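## Task

Take the loose end of the blue network patch cord and push it into the port beneath the red label, clip side up, until it clicks in. The cord must have stopped moving shortly after you end the scene.

## Robot and tools

Robot: two UR7e-type arms, left_arm and right_arm. Each has a two-finger parallel gripper (pads 0 to 50 mm apart) and a wrist camera. In the scene frame the left base sits at (+0.022, +0.350, 0) m and the right at (-0.036, -0.503, 0) m, both turned almost not at all about z. A two-camera stand is fixed behind the arms.

Frames: the scene frame has its origin at table-top height midway between the nominal bases, +z up, +x out over the table, and the left arm on the +y side. Image left/right does not mean arm left/right. Reported hand poses, velocities and wrist-camera poses use that arm's own base frame. Offsets you send use the axes of that arm's current Hand target. On the gripper, +z runs along the fingers, the fingers close along x, and a camera block sticks out about 10 cm toward -y. end_effector_position is the point between the pads; fingertips extend 17.5 mm further.

execute_actions(actions, cameras): actions is a list of actions. Each action is a table of at most 15 rows, each row one 1/30 s step; a short table repeats its last row until 15 steps. Every row has 18 numbers in [-1, 1], always both arms: left dx, dy, dz, rx, ry, rz, position, force_limit, speed, then the same nine for the right. The first six are an offset from the Hand target as it stood when that action began, along its own axes; rows do not add up within an action, but each new action or call starts from the updated Hand target, so sending the same offset again moves further. Scale: 1.0 = 0.6 m or 180 degrees; rx, ry, rz form one rotation vector. Six zeros re-command the current Hand target. The gripper numbers are absolute settings: position +1 fully open, about -0.65 pads meet, -1 closes until an object blocks; force_limit -1, 0, +1 give roughly 20, 102, 185 N per pad; speed -1, 0, +1 give 20, 85, 150 mm/s. To leave a gripper unchanged, resend its previous three numbers (0 is a real command). cameras: list of names, ["all"], or []; an empty actions list returns images and the full state.

move(target, speed, blend, stop_force, zero, blocking, cameras): target is one 18-number row as above or a list of up to 15 such rows; every row is an offset from the Hand targets at the move's start, not from the previous row. Each gripper travels in a straight line; the whole move is capped at 10 s. speed: top path speed in m/s, 0.002 to 3.6, default 0.25 (turning up to twice that in rad/s), one value or one per target. blend: corner rounding in m for lists; 0 means stop at each target. stop_force: 3 to 120 N, shared by both arms; an arm's path ends when its wrist sensor feels that much push against its motion (or large changes, or 120 N). It does not detect light pushes, nor work well while the gripper rotates; leave it out when backing away from a contact. zero (only with stop_force): true re-zeros moving arms first; false keeps the old zero. blocking=false returns after about 0.5 s while the move runs on; not allowed with stop_force. Paths do not avoid obstacles or the other arm. The extra result line "move:" reports the ending (done, off_target, moving, held, fault) and limits (paced = pose clipped, held = steps withheld). done means within 3 mm and 2 degrees; it does not tell you about contact.

wait(seconds 0 to 10): let the scene run with commands held. stop(): brake a running move. zoom_image(camera, region): camera is cam_left_wrist or cam_right_wrist, region [x0, y0, x1, y1] pixels from the top-left, at most 504 by 504, on that camera's newest image. zero_wrist_force(arm): tare that arm's force sensor. read_manual(section): licence texts only. finished_scene(scene): ends the current scene, irreversibly; give its number.

Results: positions in m, orientation as quat wxyz, velocities in m/s and rad/s. Hand target is the last commanded pose after clipping; the gripper may rest short of it, and the next command asks again (send the missing distance if needed). object_status: 0 moving, 1 blocked while opening, 2 blocked while closing (a grip), 3 reached the set position or pads met (usually nothing held). Opening in mm is about (250 - position_measured) x 0.202. A new position value (change of 0.01 or more) is needed before new force_limit or speed apply. Wrist force/torque are in the end effector's axes, with a third line showing the peak since the last shown; contact reads as force from the surface into the arm. Joint torques include the arm's weight. Motor temperatures: MOTOR HOT appears from 70 °C; at 85 °C the arm brakes for 30 to 60 s. Joint velocities may read "within noise".

Motion limits: commanded orientation is clipped to within 32 degrees of the measured one each step. Motion lags commands by about 0.09 s or 0.17 to 0.22 s and fast moves overshoot. Avoid paths passing close to an arm's own base; go around it. A clearance check holds commands that would bring the arms too close.

Avoid: torque faults (contact torque 141 N m on the three big joints, 26.3 N m on wrist joints) and force faults (about 150 N, give or take 25 N), each stopping the arm for 10 s; the arms are stiff, so aim only slightly past a firm contact and move slowly. Do not let the arms bump or squeeze each other, or grip the other arm's fingers. Do not hit fixed or heavy objects hard, drop things, release moving parts, or let anything leave the table. Confirm a grip with object_status 2 and keep the cord centred between the pads. Before ending, make sure the plug is latched, the cord is at rest, and the result holds without the robot.

Cameras: cam_left_wrist and cam_right_wrist, 672x504, with the pinhole calibration given per scene.

Each tool is called as name([rows], argument=value, ...), one row to a line, values as JSON.

## Session

execute_actions(actions=[])

Scene clock: 0.00 s.
left_arm: end_effector_position=(+0.4834, -0.2980, +0.3837) position_measured=3 object_status=3 end_effector_quat_wxyz=(+0.081, -0.408, +0.905, -0.093) | right_arm: end_effector_position=(+0.4190, -0.2263, +0.3377) position_measured=3 object_status=3 end_effector_quat_wxyz=(-0.389, +0.585, +0.571, -0.425)
Joint positions: left_arm=[-0.835 -1.574 1.511 -1.735 -1.474 -3.241] | right_arm=[3.015 -2.228 -0.864 -2.845 1.422 0.002]
Joint velocities: within noise
Joint torques (N m): no reading
Motor temperatures (°C): left_arm=[38 48 51 51 52 38] | right_arm=[47 43 35 44 40 41]
Wrist force (N): no reading
Wrist torque (N m): no reading
Wrist force, peak (N): no reading
Hand target: left_arm +0.4834, -0.2980, +0.3837; +0.081, -0.408, +0.905, -0.093 | right_arm +0.4190, -0.2263, +0.3377; -0.389, +0.585, +0.571, -0.425
Tool commands: left_gripper/position=+1.0 left_gripper/force_limit=+1.0 left_gripper/speed=+1.0 right_gripper/position=+1.0 right_gripper/force_limit=+1.0 right_gripper/speed=+1.0

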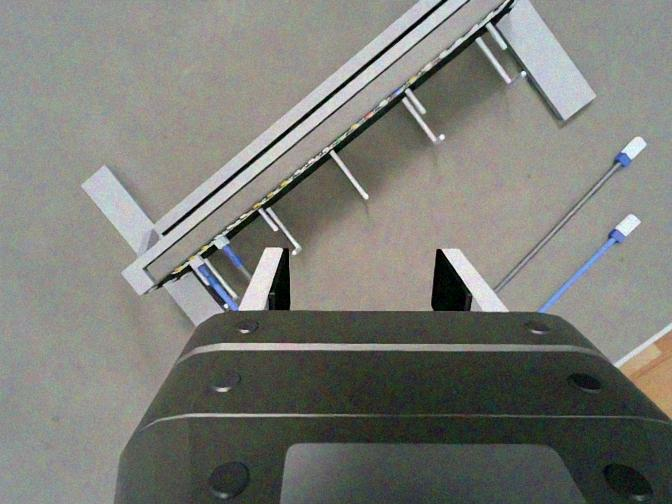

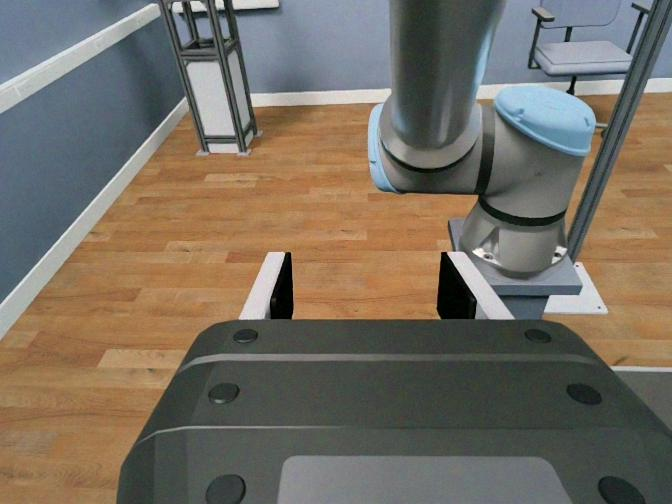

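zoom_image(camera="cam_left_wrist", region=[120, 120, 340, 310])

zoom_image(camera="cam_left_wrist", region=[310, 0, 530, 160])

zoom_image(camera="cam_left_wrist", region=[480, 110, 672, 320])

Scaled by 2.291 from the camera's 672x504 image, which has a finer 960x720 frame.

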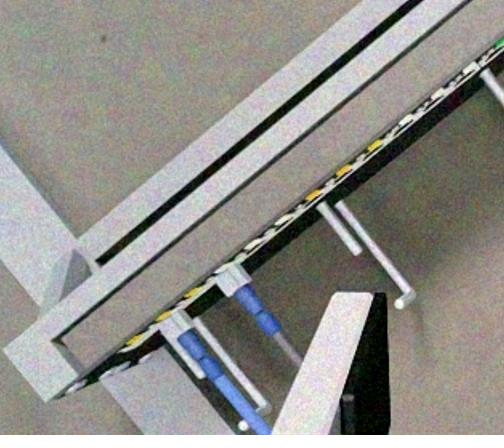

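Scaled by 2.291 from the camera's 672x504 image, which has a finer 960x720 frame.

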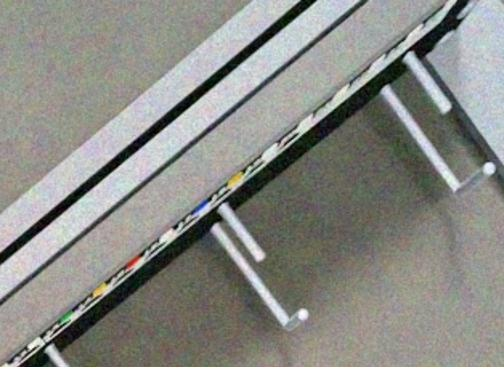

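Scaled by 2.400 from the camera's 672x504 image, which has a finer 960x720 frame.

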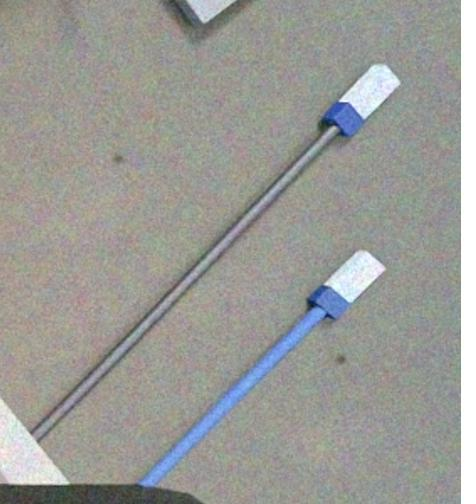

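move(target=[0.1687,0.081,0.284,-0.0822,-0.1008,0.770,1,1,1,0,0,0,0,0,0,1,1,1], speed=0.4, cameras=["cam_left_wrist"])

Scene clock: 39.90 s.
left_arm: end_effector_position=(+0.4201, -0.3599, +0.1998) position_measured=3 object_status=3 end_effector_quat_wxyz=(+0.183, +0.683, +0.683, +0.183) | right_arm: end_effector_position=(+0.4190, -0.2263, +0.3377) position_measured=3 object_status=3 end_effector_quat_wxyz=(-0.389, +0.585, +0.571, -0.425)
Joint positions: left_arm=[-1.184 -1.572 2.062 -2.275 -1.088 -1.132] | right_arm=[3.015 -2.228 -0.864 -2.845 1.422 0.002]
Joint torques (N m): left_arm=[-9.61 -31.23 -12.48 -5.76 -0.64 0.88] | right_arm=[0.43 54.25 25.93 -1.14 -0.08 -0.11]
Wrist force (N): left_arm=[1.1 1.5 -0.2] | right_arm=[0.0 -0.1 0.0]
Wrist torque (N m): left_arm=[0.29 -0.20 -0.12] | right_arm=[-0.02 0.00 0.00]
Wrist force, peak (N): left_arm=[1.2 1.8 0.1] | right_arm=[0.0 0.1 0.3]
Hand target: left_arm +0.4201, -0.3599, +0.1999; +0.183, +0.683, +0.683, +0.183 | right_arm +0.4190, -0.2263, +0.3377; -0.389, +0.585, +0.571, -0.425
Off the commanded pose: left_arm 0.000 m, 0 deg | right_arm 0.000 m, 0 deg.
move: done
camera_calibration:
cam_left_wrist: T_world_to_cam=[[-0.00425493, 0.999962, 0.00759663, 0.370996], [0.631909, -0.00319905, 0.775036, -0.410934], [0.775031, 0.0080981, -0.631872, -0.0622285], [0, 0, 0, 1]] pos_world=[0.309481, -0.371793, 0.27635]
Images, in order (width x height): cam_left_wrist 672x504.

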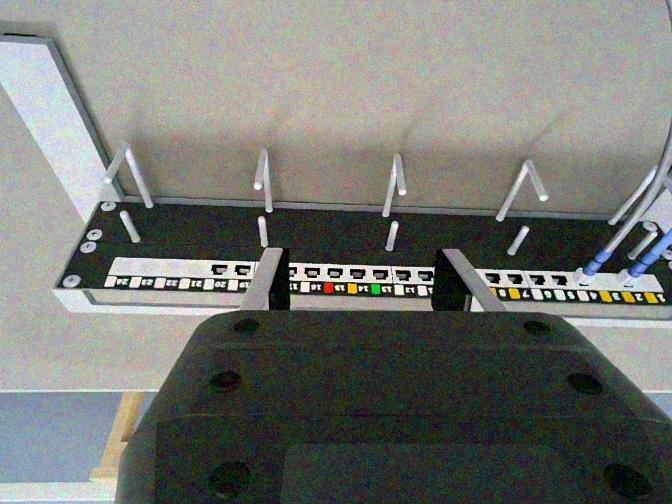

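zoom_image(camera="cam_left_wrist", region=[270, 200, 450, 310])

zoom_image(camera="cam_left_wrist", region=[500, 130, 672, 310])

Scaled by 2.800 from the camera's 672x504 image, which has a finer 960x720 frame.

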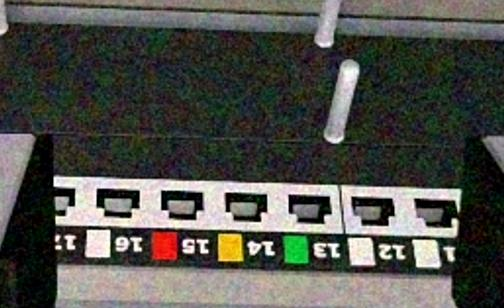

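Scaled by 2.800 from the camera's 672x504 image, which has a finer 960x720 frame.

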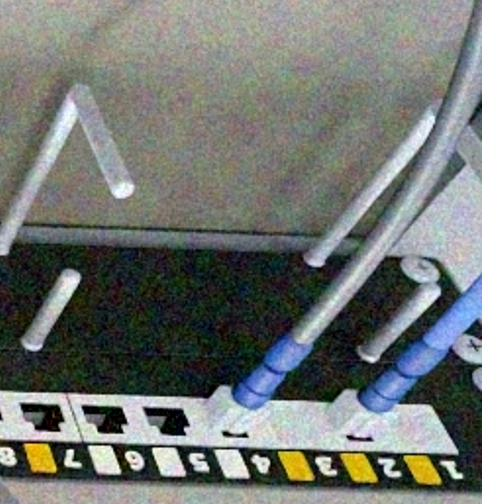

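move(target=[-0.2335,-0.2482,-0.0473,0.1384,-0.1162,0.4336,1,1,1,0,0,0,0,0,0,1,1,1], speed=0.4, cameras=["cam_left_wrist"])

zoom_image(camera="cam_left_wrist", region=[250, 140, 450, 320])

Scene clock: 70.50 s.
left_arm: end_effector_position=(+0.2770, -0.5000, +0.1499) position_measured=3 object_status=3 end_effector_quat_wxyz=(+0.000, +0.996, +0.087, +0.000) | right_arm: end_effector_position=(+0.4190, -0.2263, +0.3377) position_measured=3 object_status=3 end_effector_quat_wxyz=(-0.389, +0.585, +0.571, -0.425)
Joint positions: left_arm=[-1.301 -1.331 1.769 -2.009 -1.57 0.095] | right_arm=[3.015 -2.228 -0.864 -2.845 1.422 0.002]
Joint torques (N m): left_arm=[-12.16 -26.17 -38.16 -0.15 -1.93 1.46] | right_arm=[0.84 54.66 26.29 -1.15 -0.09 0.05]
Wrist force (N): left_arm=[0.7 0.3 -0.2] | right_arm=[0.0 0.0 0.3]
Wrist torque (N m): left_arm=[0.08 -0.13 -0.03] | right_arm=[0.00 0.00 0.00]
Wrist force, peak (N): left_arm=[1.5 2.4 0.0] | right_arm=[0.0 0.1 0.3]
Hand target: left_arm +0.2770, -0.5000, +0.1499; +0.000, +0.996, +0.087, +0.000 | right_arm +0.4190, -0.2263, +0.3377; -0.389, +0.585, +0.571, -0.425
Off the commanded pose: left_arm 0.000 m, 0 deg | right_arm 0.000 m, 0 deg.
move: done
camera_calibration:
cam_left_wrist: T_world_to_cam=[[0.984783, 0.173543, 0.00925689, -0.176566], [0.159035, -0.921373, 0.354655, -0.547351], [0.0700768, -0.347786, -0.934952, 0.0809469], [0, 0, 0, 1]] pos_world=[0.255255, -0.445521, 0.271436]
Images, in order (width x height): cam_left_wrist 672x504.

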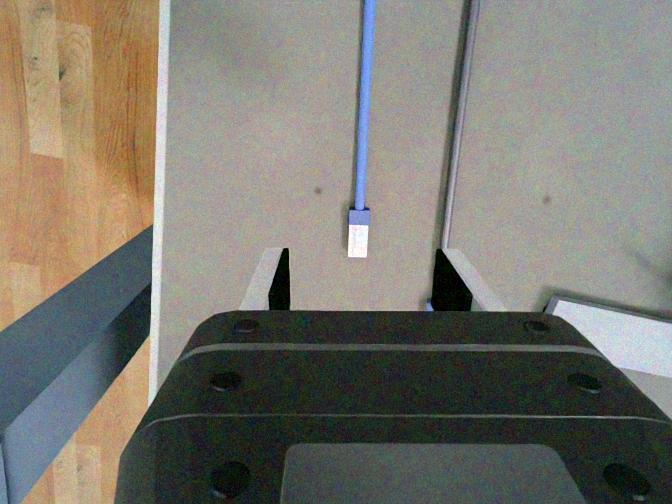

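Scaled by 2.520 from the camera's 672x504 image, which has a finer 960x720 frame.

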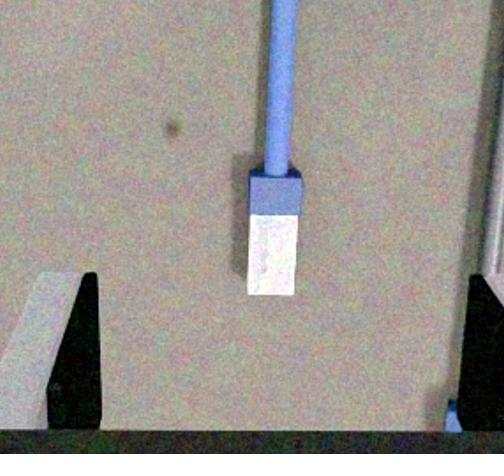

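zoom_image(camera="cam_left_wrist", region=[330, 195, 390, 270])

Scaled by 6.720 from the camera's 672x504 image, which has a finer 960x720 frame.

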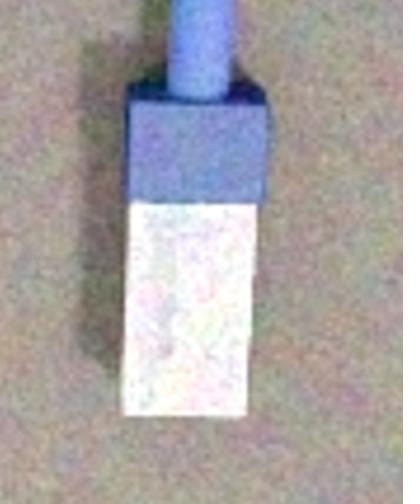

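move(target=[-0.0762,0.0289,0.1667,-0.230,0.1931,-0.4141,1,1,1,0,0,0,0,0,0,1,1,1], speed=0.35, cameras=["cam_left_wrist"])

zoom_image(camera="cam_left_wrist", region=[250, 160, 450, 320])

Scene clock: 90.40 s.
left_arm: end_effector_position=(+0.2350, -0.5250, +0.0498) position_measured=3 object_status=3 end_effector_quat_wxyz=(+0.299, +0.641, +0.641, +0.299) | right_arm: end_effector_position=(+0.4190, -0.2263, +0.3377) position_measured=3 object_status=3 end_effector_quat_wxyz=(-0.389, +0.585, +0.571, -0.425)
Joint positions: left_arm=[-1.758 -1.148 2.068 -2.273 -0.718 -1.857] | right_arm=[3.015 -2.228 -0.864 -2.845 1.422 0.002]
Joint torques (N m): left_arm=[-11.24 -28.7 -29.37 0.43 4.25 -1.35] | right_arm=[0.93 54.4 25.35 -1.04 -0.14 -0.04]
Wrist force (N): left_arm=[1.8 2.0 -0.2] | right_arm=[0.2 0.2 0.1]
Wrist torque (N m): left_arm=[0.38 -0.30 -0.05] | right_arm=[0.02 -0.03 0.00]
Wrist force, peak (N): left_arm=[1.8 2.3 -0.5] | right_arm=[0.2 0.1 0.2]
Hand target: left_arm +0.2350, -0.5250, +0.0498; +0.299, +0.641, +0.641, +0.299 | right_arm +0.4190, -0.2263, +0.3377; -0.389, +0.585, +0.571, -0.425
Off the commanded pose: left_arm 0.000 m, 0 deg | right_arm 0.000 m, 0 deg.
move: done
camera_calibration:
cam_left_wrist: T_world_to_cam=[[-0.00650247, 0.999963, 0.00565003, 0.537081], [0.328716, -0.00319868, 0.944423, -0.115381], [0.944407, 0.00799834, -0.328683, -0.0672648], [0, 0, 0, 1]] pos_world=[0.104945, -0.536892, 0.0838253]
Images, in order (width x height): cam_left_wrist 672x504.

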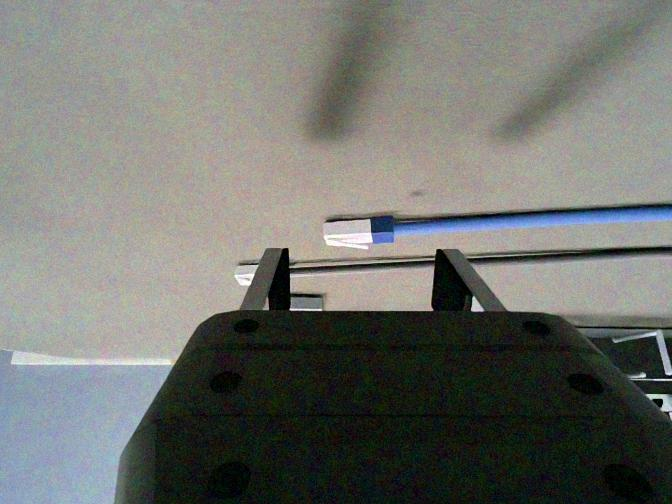

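Scaled by 2.520 from the camera's 672x504 image, which has a finer 960x720 frame.

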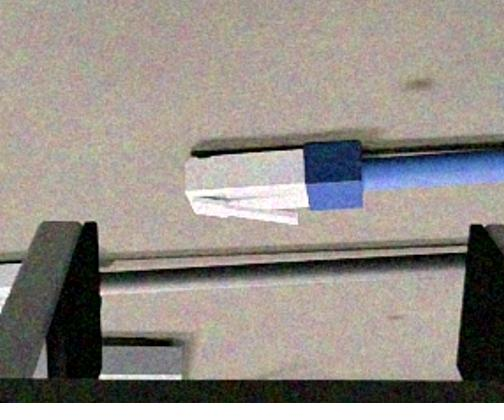

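move(target=[0.0212,0.1058,0.0218,0.229,-0.1955,0.4191,0.2,-0.3,0,0,0,0,0,0,0,1,1,1], speed=0.35, cameras=["cam_left_wrist"])

zoom_image(camera="cam_left_wrist", region=[230, 160, 450, 320])

Scene clock: 113.03 s.
left_arm: end_effector_position=(+0.2858, -0.5123, +0.0901) position_measured=123 object_status=3 end_effector_quat_wxyz=(+0.000, +0.997, +0.079, +0.000) | right_arm: end_effector_position=(+0.4190, -0.2263, +0.3377) position_measured=3 object_status=3 end_effector_quat_wxyz=(-0.389, +0.585, +0.571, -0.425)
Joint positions: left_arm=[-1.291 -1.228 1.805 -2.147 -1.57 0.122] | right_arm=[3.015 -2.228 -0.864 -2.845 1.422 0.002]
Joint torques (N m): left_arm=[10.75 -29.6 -36.96 0.12 -1.97 1.33] | right_arm=[0.96 55.61 26.2 -1.08 -0.06 0.12]
Wrist force (N): left_arm=[0.7 0.6 0.0] | right_arm=[-0.1 0.0 0.1]
Wrist torque (N m): left_arm=[0.13 -0.12 -0.03] | right_arm=[-0.01 0.01 0.00]
Wrist force, peak (N): left_arm=[1.8 2.4 -0.1] | right_arm=[0.4 0.0 0.1]
Hand target: left_arm +0.2858, -0.5123, +0.0901; +0.000, +0.997, +0.079, +0.000 | right_arm +0.4190, -0.2263, +0.3377; -0.389, +0.585, +0.571, -0.425
Off the commanded pose: left_arm 0.000 m, 0 deg | right_arm 0.000 m, 0 deg.
move: done
camera_calibration:
cam_left_wrist: T_world_to_cam=[[0.987607, 0.156708, 0.00868227, -0.19197], [0.143506, -0.924034, 0.354353, -0.535782], [0.0635529, -0.348716, -0.935071, 0.0215105], [0, 0, 0, 1]] pos_world=[0.265112, -0.457497, 0.211637]
Images, in order (width x height): cam_left_wrist 672x504.

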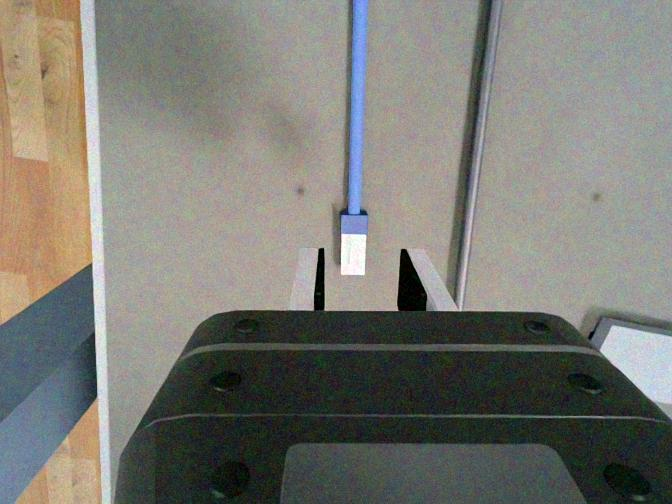

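Scaled by 2.291 from the camera's 672x504 image, which has a finer 960x720 frame.

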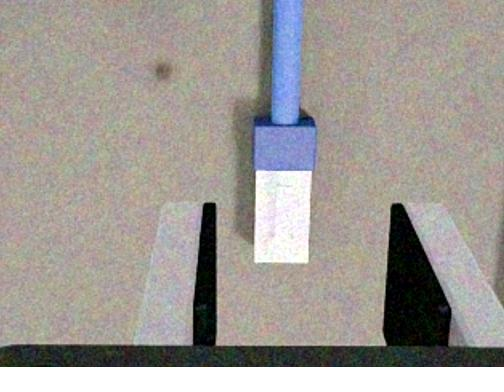

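move(target=[0,0,0.116,0,0,0,0.2,-0.3,0,0,0,0,0,0,0,1,1,1], speed=0.06, stop_force=8, cameras=["cam_left_wrist"])

zoom_image(camera="cam_left_wrist", region=[250, 200, 450, 320])

Scene clock: 123.83 s.
left_arm: end_effector_position=(+0.2858, -0.5123, +0.0205) position_measured=123 object_status=3 end_effector_quat_wxyz=(+0.000, +0.997, +0.079, +0.000) | right_arm: end_effector_position=(+0.4190, -0.2263, +0.3377) position_measured=3 object_status=3 end_effector_quat_wxyz=(-0.389, +0.585, +0.571, -0.425)
Joint positions: left_arm=[-1.291 -1.124 1.87 -2.317 -1.57 0.122] | right_arm=[3.015 -2.228 -0.864 -2.845 1.422 0.002]
Joint torques (N m): left_arm=[9.68 -32.74 -7.5 -5.39 -1.31 1.49] | right_arm=[1.34 55.15 24.64 -1.11 -0.04 0.1]
Wrist force (N): left_arm=[0.7 0.4 0.0] | right_arm=[-0.1 0.0 0.1]
Wrist torque (N m): left_arm=[0.10 -0.12 -0.04] | right_arm=[0.00 0.01 0.00]
Wrist force, peak (N): left_arm=[0.9 0.8 -0.8] | right_arm=[0.3 0.0 0.0]
Hand target: left_arm +0.2858, -0.5123, +0.0205; +0.000, +0.997, +0.079, +0.000 | right_arm +0.4190, -0.2263, +0.3377; -0.389, +0.585, +0.571, -0.425
Off the commanded pose: left_arm 0.000 m, 0 deg | right_arm 0.000 m, 0 deg.
move: done
camera_calibration:
cam_left_wrist: T_world_to_cam=[[0.987626, 0.156588, 0.00863875, -0.191436], [0.143417, -0.924099, 0.35422, -0.511014], [0.0634495, -0.348598, -0.935122, -0.0434474], [0, 0, 0, 1]] pos_world=[0.265112, -0.457397, 0.142037]
Images, in order (width x height): cam_left_wrist 672x504.

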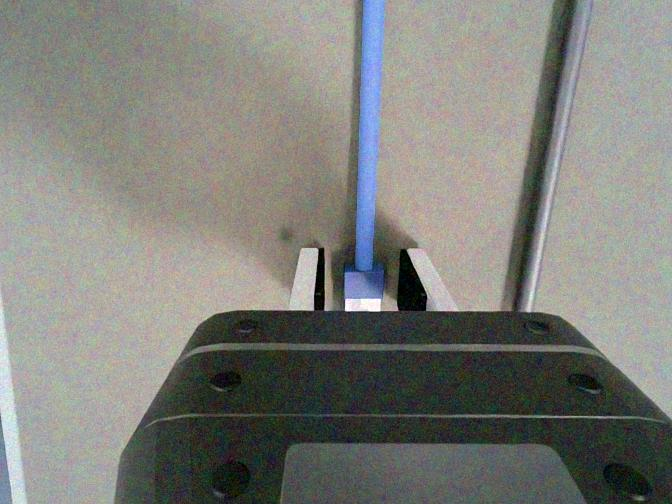

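Scaled by 2.520 from the camera's 672x504 image, which has a finer 960x720 frame.

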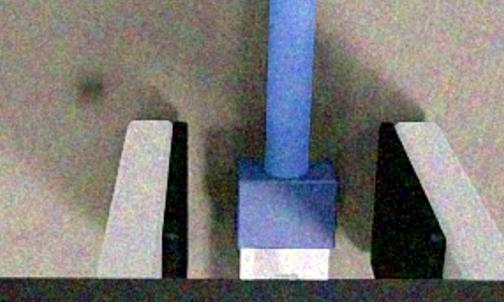

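move(target=[0,0,0,0,0,0,-1,-0.3,-0.5,0,0,0,0,0,0,1,1,1], cameras=["cam_left_wrist"])

zoom_image(camera="cam_left_wrist", region=[250, 200, 450, 320])

Scene clock: 129.50 s.
left_arm: end_effector_position=(+0.2858, -0.5123, +0.0205) position_measured=196 object_status=2 end_effector_quat_wxyz=(+0.000, +0.997, +0.079, +0.000) | right_arm: end_effector_position=(+0.4190, -0.2263, +0.3377) position_measured=3 object_status=3 end_effector_quat_wxyz=(-0.389, +0.585, +0.571, -0.425)
Joint positions: left_arm=[-1.291 -1.124 1.87 -2.317 -1.57 0.122] | right_arm=[3.015 -2.228 -0.864 -2.845 1.422 0.002]
Joint torques (N m): left_arm=[10.03 -32.71 -7.16 -5.26 0.82 1.02] | right_arm=[1.65 55.23 25.32 -1.11 -0.02 0.1]
Wrist force (N): left_arm=[0.4 0.4 0.1] | right_arm=[-0.2 0.0 0.1]
Wrist torque (N m): left_arm=[0.11 -0.07 -0.03] | right_arm=[-0.01 0.03 0.00]
Wrist force, peak (N): left_arm=[0.9 0.5 0.1] | right_arm=[0.2 0.0 0.2]
Hand target: left_arm +0.2858, -0.5123, +0.0205; +0.000, +0.997, +0.079, +0.000 | right_arm +0.4190, -0.2263, +0.3377; -0.389, +0.585, +0.571, -0.425
Off the commanded pose: left_arm 0.000 m, 0 deg | right_arm 0.000 m, 0 deg.
move: done
camera_calibration:
cam_left_wrist: T_world_to_cam=[[0.987626, 0.156588, 0.00863875, -0.191436], [0.143417, -0.924099, 0.35422, -0.511014], [0.0634495, -0.348598, -0.935122, -0.0434474], [0, 0, 0, 1]] pos_world=[0.265112, -0.457397, 0.142037]
Images, in order (width x height): cam_left_wrist 672x504.

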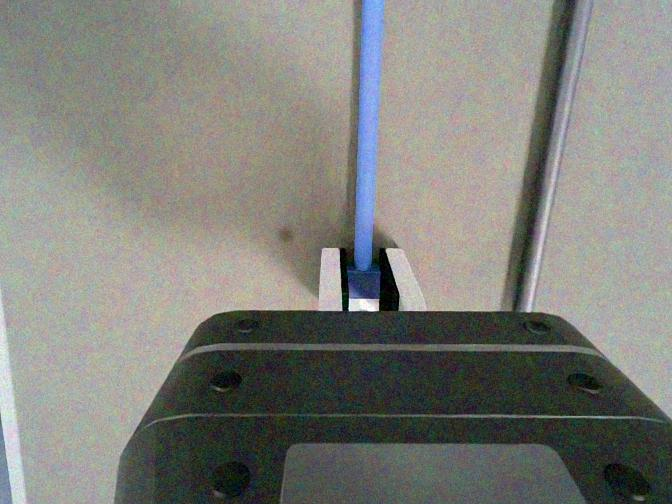

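Scaled by 2.520 from the camera's 672x504 image, which has a finer 960x720 frame.

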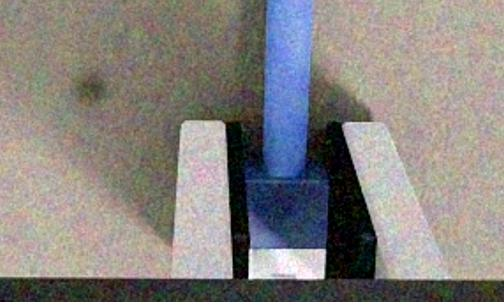

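move([
  [0,0,-0.2,0,0,0,-1,-0.3,-0.5,0,0,0,0,0,0,1,1,1],
  [0.3742,-0.1902,-0.1435,0,0,-0.431,-1,-0.3,-0.5,0,0,0,0,0,0,1,1,1],
], speed=0.12, blend=[0.03,0], cameras=["cam_left_wrist"])

move(target=[0,0,0,0,0,0,-1,-0.3,-0.5,0.832,0.265,-0.157,0.050,0.618,0.154,1,1,1], speed=0.3, cameras=["all"])

Scene clock: 168.23 s.
left_arm: end_effector_position=(+0.4896, -0.3644, +0.1067) position_measured=196 object_status=2 end_effector_quat_wxyz=(+0.000, +0.728, +0.686, +0.000) | right_arm: end_effector_position=(+0.4190, -0.2263, +0.3377) position_measured=3 object_status=3 end_effector_quat_wxyz=(-0.389, +0.585, +0.571, -0.425)
Joint positions: left_arm=[-0.86 -1.199 1.713 -2.084 -1.57 -0.801] | right_arm=[3.015 -2.228 -0.864 -2.845 1.422 0.002]
Joint torques (N m): left_arm=[11.66 -34.52 -37.78 -4.33 1.74 -1.38] | right_arm=[-0.09 55.08 26.3 -1.03 -0.14 0.14]
Wrist force (N): left_arm=[0.5 0.5 0.2] | right_arm=[0.0 0.1 0.1]
Wrist torque (N m): left_arm=[0.11 -0.10 0.08] | right_arm=[0.00 0.00 0.00]
Wrist force, peak (N): left_arm=[0.7 -0.2 2.2] | right_arm=[0.0 0.1 0.4]
Hand target: left_arm +0.4897, -0.3644, +0.1067; +0.000, +0.728, +0.686, +0.000 | right_arm +0.4190, -0.2263, +0.3377; -0.389, +0.585, +0.571, -0.425
Off the commanded pose: left_arm 0.000 m, 0 deg | right_arm 0.000 m, 0 deg.
move: done
camera_calibration:
cam_left_wrist: T_world_to_cam=[[0.059667, 0.998181, 0.00864287, 0.34443], [0.933094, -0.0588484, 0.354785, -0.505649], [0.354648, -0.0131043, -0.934908, 0.055426], [0, 0, 0, 1]] pos_world=[0.431611, -0.372834, 0.228238]
Images, in order (width x height): cam_left_wrist 672x504.

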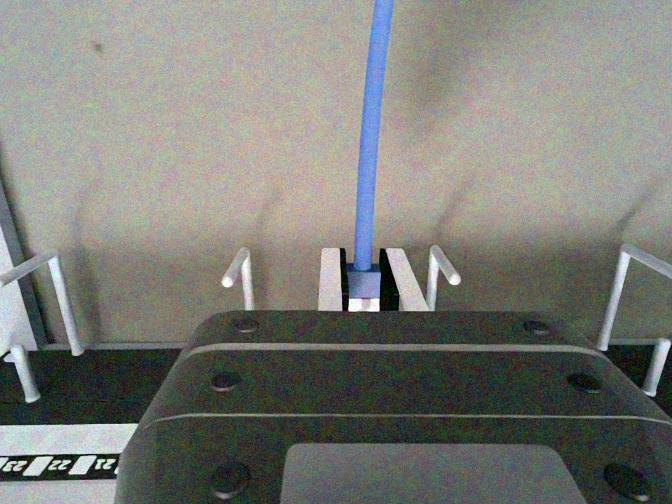

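Scene clock: 170.57 s.
left_arm: end_effector_position=(+0.4897, -0.3644, +0.1067) position_measured=196 object_status=2 end_effector_quat_wxyz=(+0.000, +0.728, +0.686, +0.000) | right_arm: end_effector_position=(+0.4832, +0.0066, +0.2703) position_measured=3 object_status=3 end_effector_quat_wxyz=(-0.575, +0.754, +0.258, -0.186)
Joint positions: left_arm=[-0.86 -1.199 1.713 -2.084 -1.57 -0.801] | right_arm=[3.048 -2.136 -1.235 -2.517 2.366 0.273]
Joint torques (N m): left_arm=[9.88 -33.42 -37.06 -0.99 1.81 -1.33] | right_arm=[-13.37 43.02 36.25 -2.45 -0.68 -2.61]
Wrist force (N): left_arm=[0.8 0.4 0.0] | right_arm=[0.4 0.0 0.2]
Wrist torque (N m): left_arm=[0.09 -0.15 0.08] | right_arm=[-0.05 -0.07 0.05]
Wrist force, peak (N): left_arm=[0.4 0.9 0.2] | right_arm=[1.1 6.6 2.9]
Hand target: left_arm +0.4897, -0.3644, +0.1067; +0.000, +0.728, +0.686, +0.000 | right_arm +0.4832, +0.0065, +0.2703; -0.575, +0.754, +0.258, -0.186 (not the last commanded pose)
Off the commanded pose: left_arm 0.000 m, 0 deg | right_arm 0.282 m, 61 deg.
move: held (right_arm; a check stopped the path); limits=held
pose unreachable (right arm): on one or more control steps of this call, first in action 0 (counted from 0), this arm could not follow its commanded pose, so it was not sent that pose on those steps. It may still have moved: this result reports where it is.
cause: moving toward the commanded pose would bring two parts of the arm too close to each other (its gripper and another part of the arm, with joints 4 (wrist 1) to 6 (wrist 3) between them, 7 mm apart when it was first held).
camera_calibration:
cam_left_wrist: T_world_to_cam=[[0.0595337, 0.998188, 0.00869916, 0.344477], [0.933103, -0.0587438, 0.35478, -0.505613], [0.354648, -0.0130042, -0.934909, 0.0554633], [0, 0, 0, 1]] pos_world=[0.431611, -0.372834, 0.228238]
cam_right_wrist: T_world_to_cam=[[0.793553, 0.608382, 0.0120429, -0.384886], [0.366198, -0.461663, -0.807939, 0.0655342], [-0.485976, 0.645553, -0.589143, 0.514905], [0, 0, 0, 1]] pos_world=[0.53166, -0.0679859, 0.360935]

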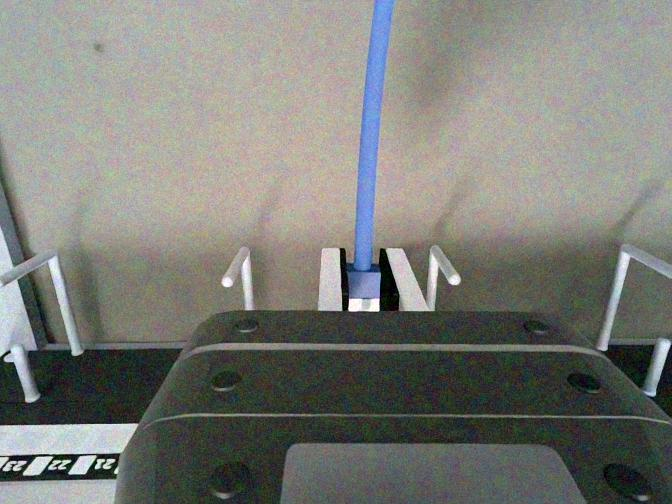

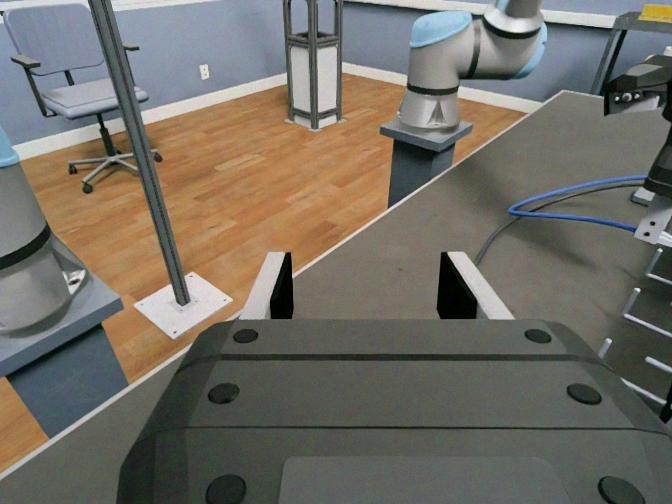

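move(target=[0,0,0,0,0,0,-1,-0.3,-0.5,0.374,0.016,0.301,-0.360,-0.219,-0.702,1,1,1], speed=0.3, cameras=["cam_right_wrist"])

Scene clock: 194.60 s.
left_arm: end_effector_position=(+0.4897, -0.3644, +0.1067) position_measured=196 object_status=2 end_effector_quat_wxyz=(+0.000, +0.728, +0.686, +0.000) | right_arm: end_effector_position=(+0.5597, +0.2790, +0.2160) position_measured=3 object_status=3 end_effector_quat_wxyz=(+0.070, +0.194, +0.919, +0.336)
Joint positions: left_arm=[-0.86 -1.199 1.713 -2.084 -1.57 -0.801] | right_arm=[3.657 -1.77 -1.97 -0.378 1.967 -0.515]
Joint torques (N m): left_arm=[9.54 -32.61 -37.33 -1.09 1.93 -1.62] | right_arm=[15.29 26.38 14.49 5.76 -0.57 -2.77]
Wrist force (N): left_arm=[0.5 0.5 0.1] | right_arm=[-1.1 0.8 0.7]
Wrist torque (N m): left_arm=[0.09 -0.09 0.08] | right_arm=[-0.48 0.13 -0.12]
Wrist force, peak (N): left_arm=[0.9 0.4 -0.1] | right_arm=[-1.3 0.7 1.1]
Hand target: left_arm +0.4897, -0.3644, +0.1067; +0.000, +0.728, +0.686, +0.000 | right_arm +0.5597, +0.2790, +0.2159; +0.070, +0.194, +0.919, +0.336
Off the commanded pose: left_arm 0.000 m, 0 deg | right_arm 0.000 m, 0 deg.
move: done
camera_calibration:
cam_right_wrist: T_world_to_cam=[[-0.911967, 0.410256, -0.00253369, 0.402251], [0.199516, 0.448888, 0.87103, -0.404004], [0.358483, 0.793845, -0.491224, -0.190993], [0, 0, 0, 1]] pos_world=[0.515912, 0.167945, 0.259099]
Images, in order (width x height): cam_right_wrist 672x504.

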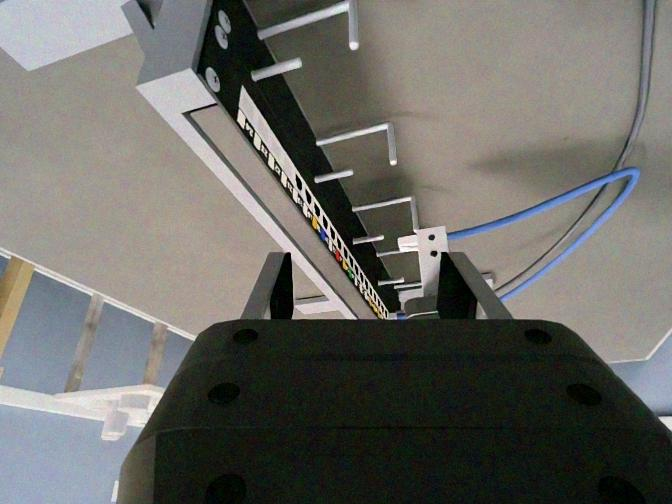

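zoom_image(camera="cam_right_wrist", region=[300, 190, 460, 310])

Scaled by 3.150 from the camera's 672x504 image, which has a finer 960x720 frame.

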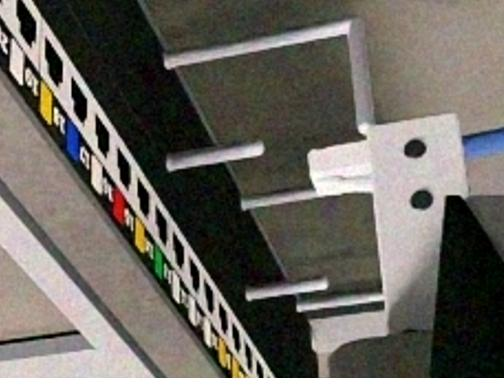

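wait(seconds=0, cameras=["all"])

zoom_image(camera="cam_left_wrist", region=[0, 410, 140, 500])

zoom_image(camera="cam_right_wrist", region=[320, 220, 420, 290])

zoom_image(camera="cam_left_wrist", region=[300, 230, 430, 320])

Scene clock: 215.37 s.
left_arm: end_effector_position=(+0.4897, -0.3644, +0.1067) position_measured=196 object_status=2 end_effector_quat_wxyz=(+0.000, +0.728, +0.686, +0.000) | right_arm: end_effector_position=(+0.5597, +0.2790, +0.2159) position_measured=3 object_status=3 end_effector_quat_wxyz=(+0.070, +0.194, +0.919, +0.336)
Joint positions: left_arm=[-0.86 -1.199 1.713 -2.084 -1.57 -0.801] | right_arm=[3.657 -1.77 -1.97 -0.378 1.967 -0.515]
Joint torques (N m): left_arm=[8.77 -33.58 -37.78 -0.92 1.76 -1.22] | right_arm=[15.78 26.38 14.92 5.63 -0.57 -2.67]
Wrist force (N): left_arm=[0.5 0.4 -0.2] | right_arm=[-1.1 0.6 0.6]
Wrist torque (N m): left_arm=[0.08 -0.09 0.07] | right_arm=[-0.51 0.12 -0.12]
Wrist force, peak (N): left_arm=[0.7 0.8 -0.2] | right_arm=[-1.2 0.8 0.9]
Hand target: left_arm +0.4897, -0.3644, +0.1067; +0.000, +0.728, +0.686, +0.000 | right_arm +0.5597, +0.2790, +0.2159; +0.070, +0.194, +0.919, +0.336
Tool commands: left_gripper/position=-1.0 left_gripper/force_limit=-0.3 left_gripper/speed=-0.5 right_gripper/position=+1.0 right_gripper/force_limit=+1.0 right_gripper/speed=+1.0
Off the commanded pose: left_arm 0.000 m, 0 deg | right_arm 0.000 m, 0 deg.
camera_calibration:
cam_left_wrist: T_world_to_cam=[[0.0595337, 0.998188, 0.00869916, 0.344477], [0.933103, -0.0587438, 0.35478, -0.505613], [0.354648, -0.0130042, -0.934909, 0.0554633], [0, 0, 0, 1]] pos_world=[0.431611, -0.372834, 0.228238]
cam_right_wrist: T_world_to_cam=[[-0.911985, 0.410216, -0.00261375, 0.402288], [0.199402, 0.448856, 0.871072, -0.403951], [0.358501, 0.793883, -0.491148, -0.191029], [0, 0, 0, 1]] pos_world=[0.515913, 0.167945, 0.259099]

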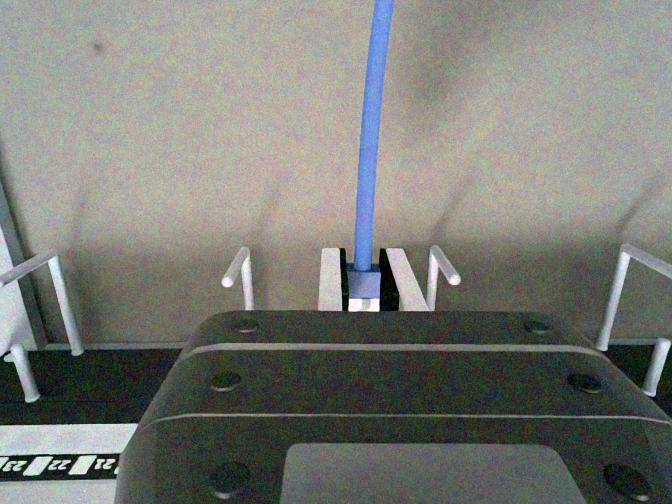

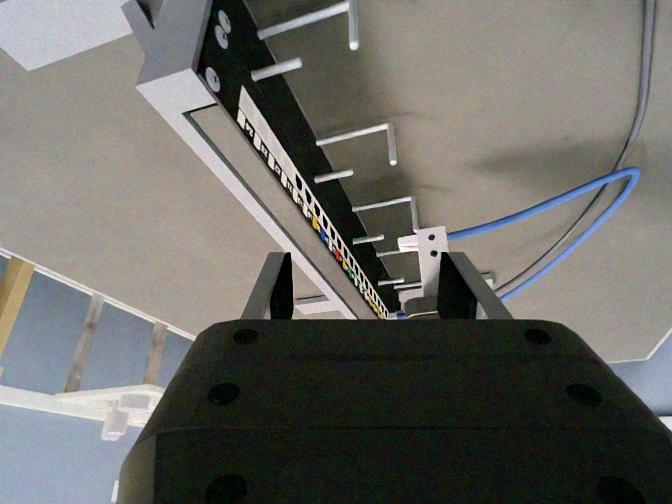

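Scaled by 3.600 from the camera's 672x504 image, which has a finer 960x720 frame.

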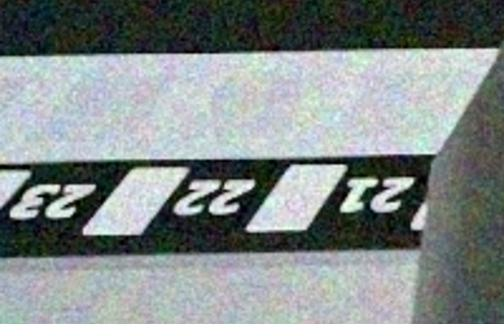

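Scaled by 5.040 from the camera's 672x504 image, which has a finer 960x720 frame.

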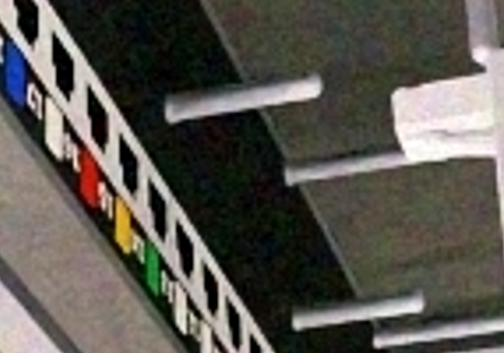

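Scaled by 3.877 from the camera's 672x504 image, which has a finer 960x720 frame.

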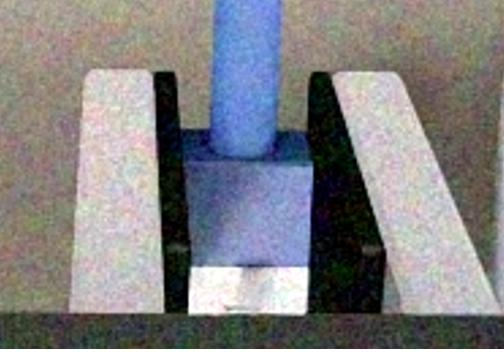

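move(target=[0,0,0,0,0,0,-1,-0.3,-0.5,0.0415,-0.1025,0.0902,-0.0995,0,0,1,1,1], speed=0.2, cameras=["cam_right_wrist"])

zoom_image(camera="cam_right_wrist", region=[300, 200, 430, 300])

Scene clock: 248.03 s.
left_arm: end_effector_position=(+0.4897, -0.3644, +0.1067) position_measured=196 object_status=2 end_effector_quat_wxyz=(+0.000, +0.728, +0.686, +0.000) | right_arm: end_effector_position=(+0.5319, +0.2781, +0.1350) position_measured=3 object_status=3 end_effector_quat_wxyz=(+0.099, +0.181, +0.855, +0.475)
Joint positions: left_arm=[-0.86 -1.199 1.713 -2.084 -1.57 -0.801] | right_arm=[3.614 -2.03 -2.209 0.42 2.136 -0.404]
Joint torques (N m): left_arm=[9.64 -32.56 -38.03 -1.12 1.69 -1.26] | right_arm=[-13.25 29.05 4.46 5.53 2.27 2.63]
Wrist force (N): left_arm=[0.4 0.6 0.2] | right_arm=[-0.8 0.2 0.3]
Wrist torque (N m): left_arm=[0.12 -0.08 0.07] | right_arm=[-0.59 0.07 -0.23]
Wrist force, peak (N): left_arm=[0.6 0.8 0.3] | right_arm=[-1.1 2.3 0.2]
Hand target: left_arm +0.4897, -0.3644, +0.1067; +0.000, +0.728, +0.686, +0.000 | right_arm +0.5319, +0.2781, +0.1350; +0.099, +0.181, +0.855, +0.475
Off the commanded pose: left_arm 0.000 m, 0 deg | right_arm 0.000 m, 0 deg.
move: done
camera_calibration:
cam_right_wrist: T_world_to_cam=[[-0.911548, 0.411193, -0.000338341, 0.376277], [0.0817442, 0.18202, 0.979891, -0.205447], [0.402986, 0.89319, -0.199532, -0.310777], [0, 0, 0, 1]] pos_world=[0.485027, 0.160256, 0.139433]
Images, in order (width x height): cam_right_wrist 672x504.

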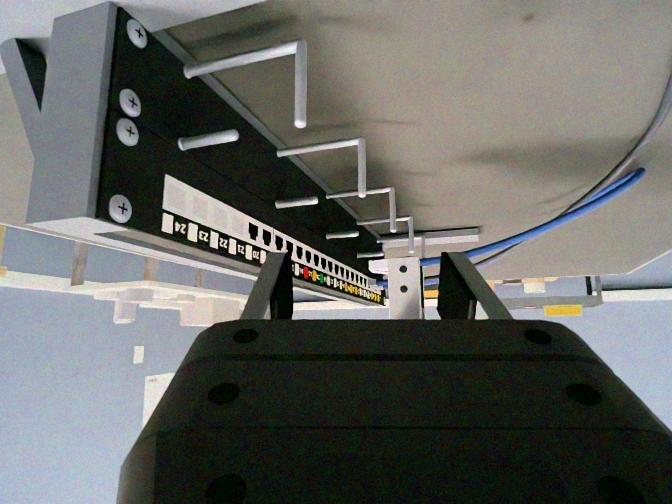

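Scaled by 3.877 from the camera's 672x504 image, which has a finer 960x720 frame.

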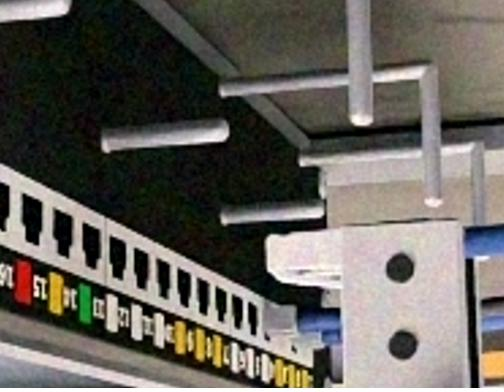

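move(target=[0.0067,0.0583,0.02,0,0,0,-1,-0.3,-0.5,-0.0098,0.204,-0.0468,0.183,0,0,1,1,1], speed=0.1, stop_force=20, cameras=["all"])

zoom_image(camera="cam_right_wrist", region=[290, 180, 430, 300])

Scene clock: 276.70 s.
left_arm: end_effector_position=(+0.5248, -0.3624, +0.0947) position_measured=196 object_status=2 end_effector_quat_wxyz=(+0.000, +0.728, +0.686, +0.000) | right_arm: end_effector_position=(+0.5540, +0.3130, +0.2537) position_measured=3 object_status=3 end_effector_quat_wxyz=(+0.044, +0.202, +0.955, +0.213)
Joint positions: left_arm=[-0.815 -1.127 1.641 -2.084 -1.57 -0.756] | right_arm=[3.78 -1.745 -1.735 -0.846 1.784 -0.474]
Joint torques (N m): left_arm=[9.69 -36.49 -36.6 -0.32 1.08 1.29] | right_arm=[15.63 28.58 40.69 1.23 -0.93 2.55]
Wrist force (N): left_arm=[0.4 0.5 0.1] | right_arm=[-1.2 0.6 0.4]
Wrist torque (N m): left_arm=[0.11 -0.07 -0.04] | right_arm=[-0.44 0.10 -0.20]
Wrist force, peak (N): left_arm=[0.7 0.7 0.0] | right_arm=[-1.5 0.4 0.6]
Hand target: left_arm +0.5248, -0.3624, +0.0947; +0.000, +0.728, +0.686, +0.000 | right_arm +0.5540, +0.3130, +0.2537; +0.044, +0.202, +0.955, +0.213
Off the commanded pose: left_arm 0.000 m, 0 deg | right_arm 0.000 m, 0 deg.
move: done
camera_calibration:
cam_left_wrist: T_world_to_cam=[[0.0595337, 0.998188, 0.00869916, 0.34059], [0.933103, -0.0587438, 0.35478, -0.534089], [0.354648, -0.0130042, -0.934909, 0.0317855], [0, 0, 0, 1]] pos_world=[0.466811, -0.370934, 0.216238]
cam_right_wrist: T_world_to_cam=[[-0.912596, 0.408842, -0.00418922, 0.384439], [0.283568, 0.640281, 0.713884, -0.517635], [0.294548, 0.650299, -0.700252, -0.0640894], [0, 0, 0, 1]] pos_world=[0.516499, 0.215934, 0.326263]

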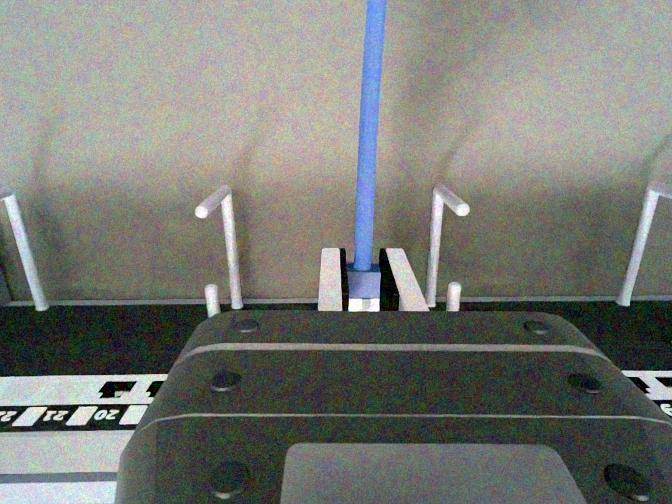

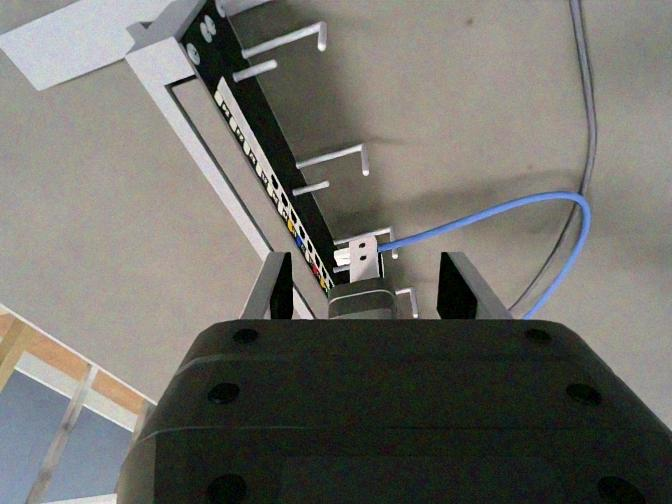

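Scaled by 3.600 from the camera's 672x504 image, which has a finer 960x720 frame.

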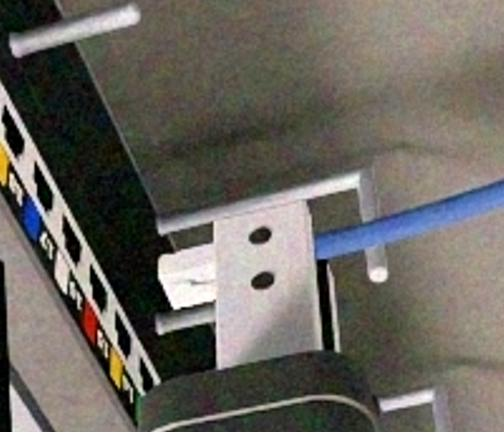

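move(target=[-0.0062,0.0183,0,0,0,0,-1,-0.3,-0.5,0,0,0,0,0,0,1,1,1], speed=0.05, stop_force=8, cameras=["all"])

zoom_image(camera="cam_right_wrist", region=[300, 225, 370, 285])

zoom_image(camera="cam_left_wrist", region=[0, 350, 180, 450])

Scene clock: 294.97 s.
left_arm: end_effector_position=(+0.5356, -0.3668, +0.0947) position_measured=196 object_status=2 end_effector_quat_wxyz=(+0.000, +0.728, +0.686, +0.000) | right_arm: end_effector_position=(+0.5540, +0.3130, +0.2537) position_measured=3 object_status=3 end_effector_quat_wxyz=(+0.044, +0.202, +0.955, +0.213)
Joint positions: left_arm=[-0.808 -1.103 1.604 -2.071 -1.57 -0.748] | right_arm=[3.78 -1.745 -1.735 -0.846 1.784 -0.474]
Joint torques (N m): left_arm=[9.96 -37.09 -37.33 -0.15 -0.42 1.52] | right_arm=[15.17 28.66 40.4 1.21 -0.94 2.22]
Wrist force (N): left_arm=[0.2 0.7 0.0] | right_arm=[-1.1 0.6 0.5]
Wrist torque (N m): left_arm=[0.13 -0.06 -0.05] | right_arm=[-0.44 0.09 -0.20]
Wrist force, peak (N): left_arm=[0.5 1.0 -0.1] | right_arm=[-1.2 0.7 0.6]
Hand target: left_arm +0.5356, -0.3668, +0.0947; +0.000, +0.728, +0.686, +0.000 | right_arm +0.5540, +0.3130, +0.2537; +0.044, +0.202, +0.955, +0.213
Off the commanded pose: left_arm 0.000 m, 0 deg | right_arm 0.000 m, 0 deg.
move: done
camera_calibration:
cam_left_wrist: T_world_to_cam=[[0.0595337, 0.998188, 0.00869916, 0.344245], [0.933103, -0.0587438, 0.35478, -0.544326], [0.354648, -0.0130042, -0.934909, 0.0279348], [0, 0, 0, 1]] pos_world=[0.477511, -0.375234, 0.216238]
cam_right_wrist: T_world_to_cam=[[-0.912596, 0.408842, -0.00418922, 0.384439], [0.283568, 0.640281, 0.713884, -0.517635], [0.294548, 0.650299, -0.700252, -0.0640894], [0, 0, 0, 1]] pos_world=[0.516499, 0.215934, 0.326263]

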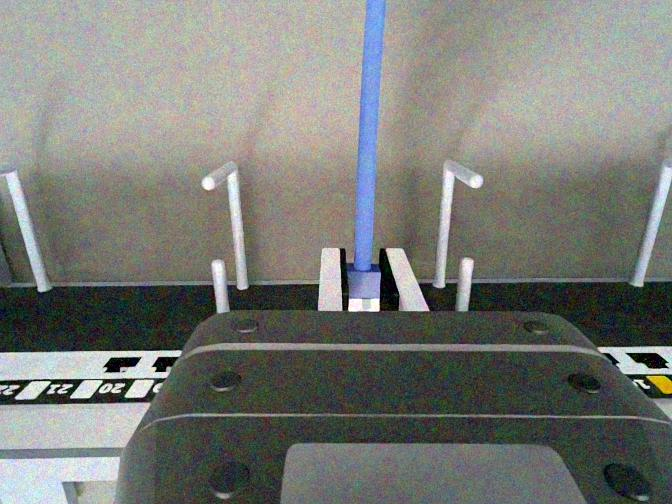

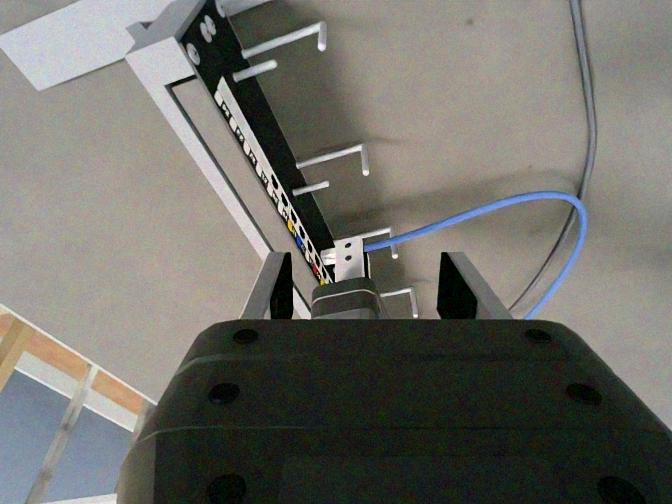

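Scaled by 7.200 from the camera's 672x504 image, which has a finer 960x720 frame.

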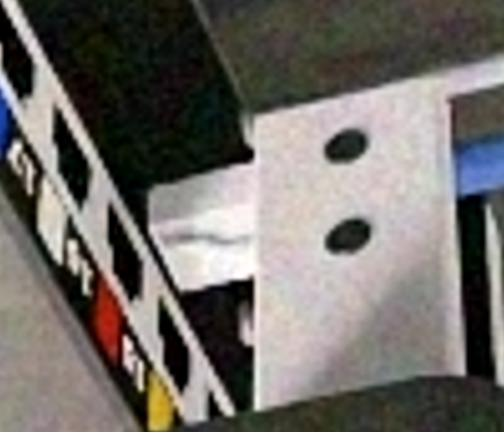

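Scaled by 2.800 from the camera's 672x504 image, which has a finer 960x720 frame.

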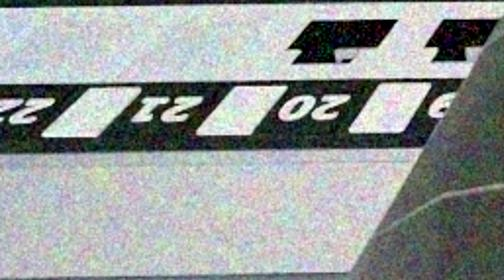

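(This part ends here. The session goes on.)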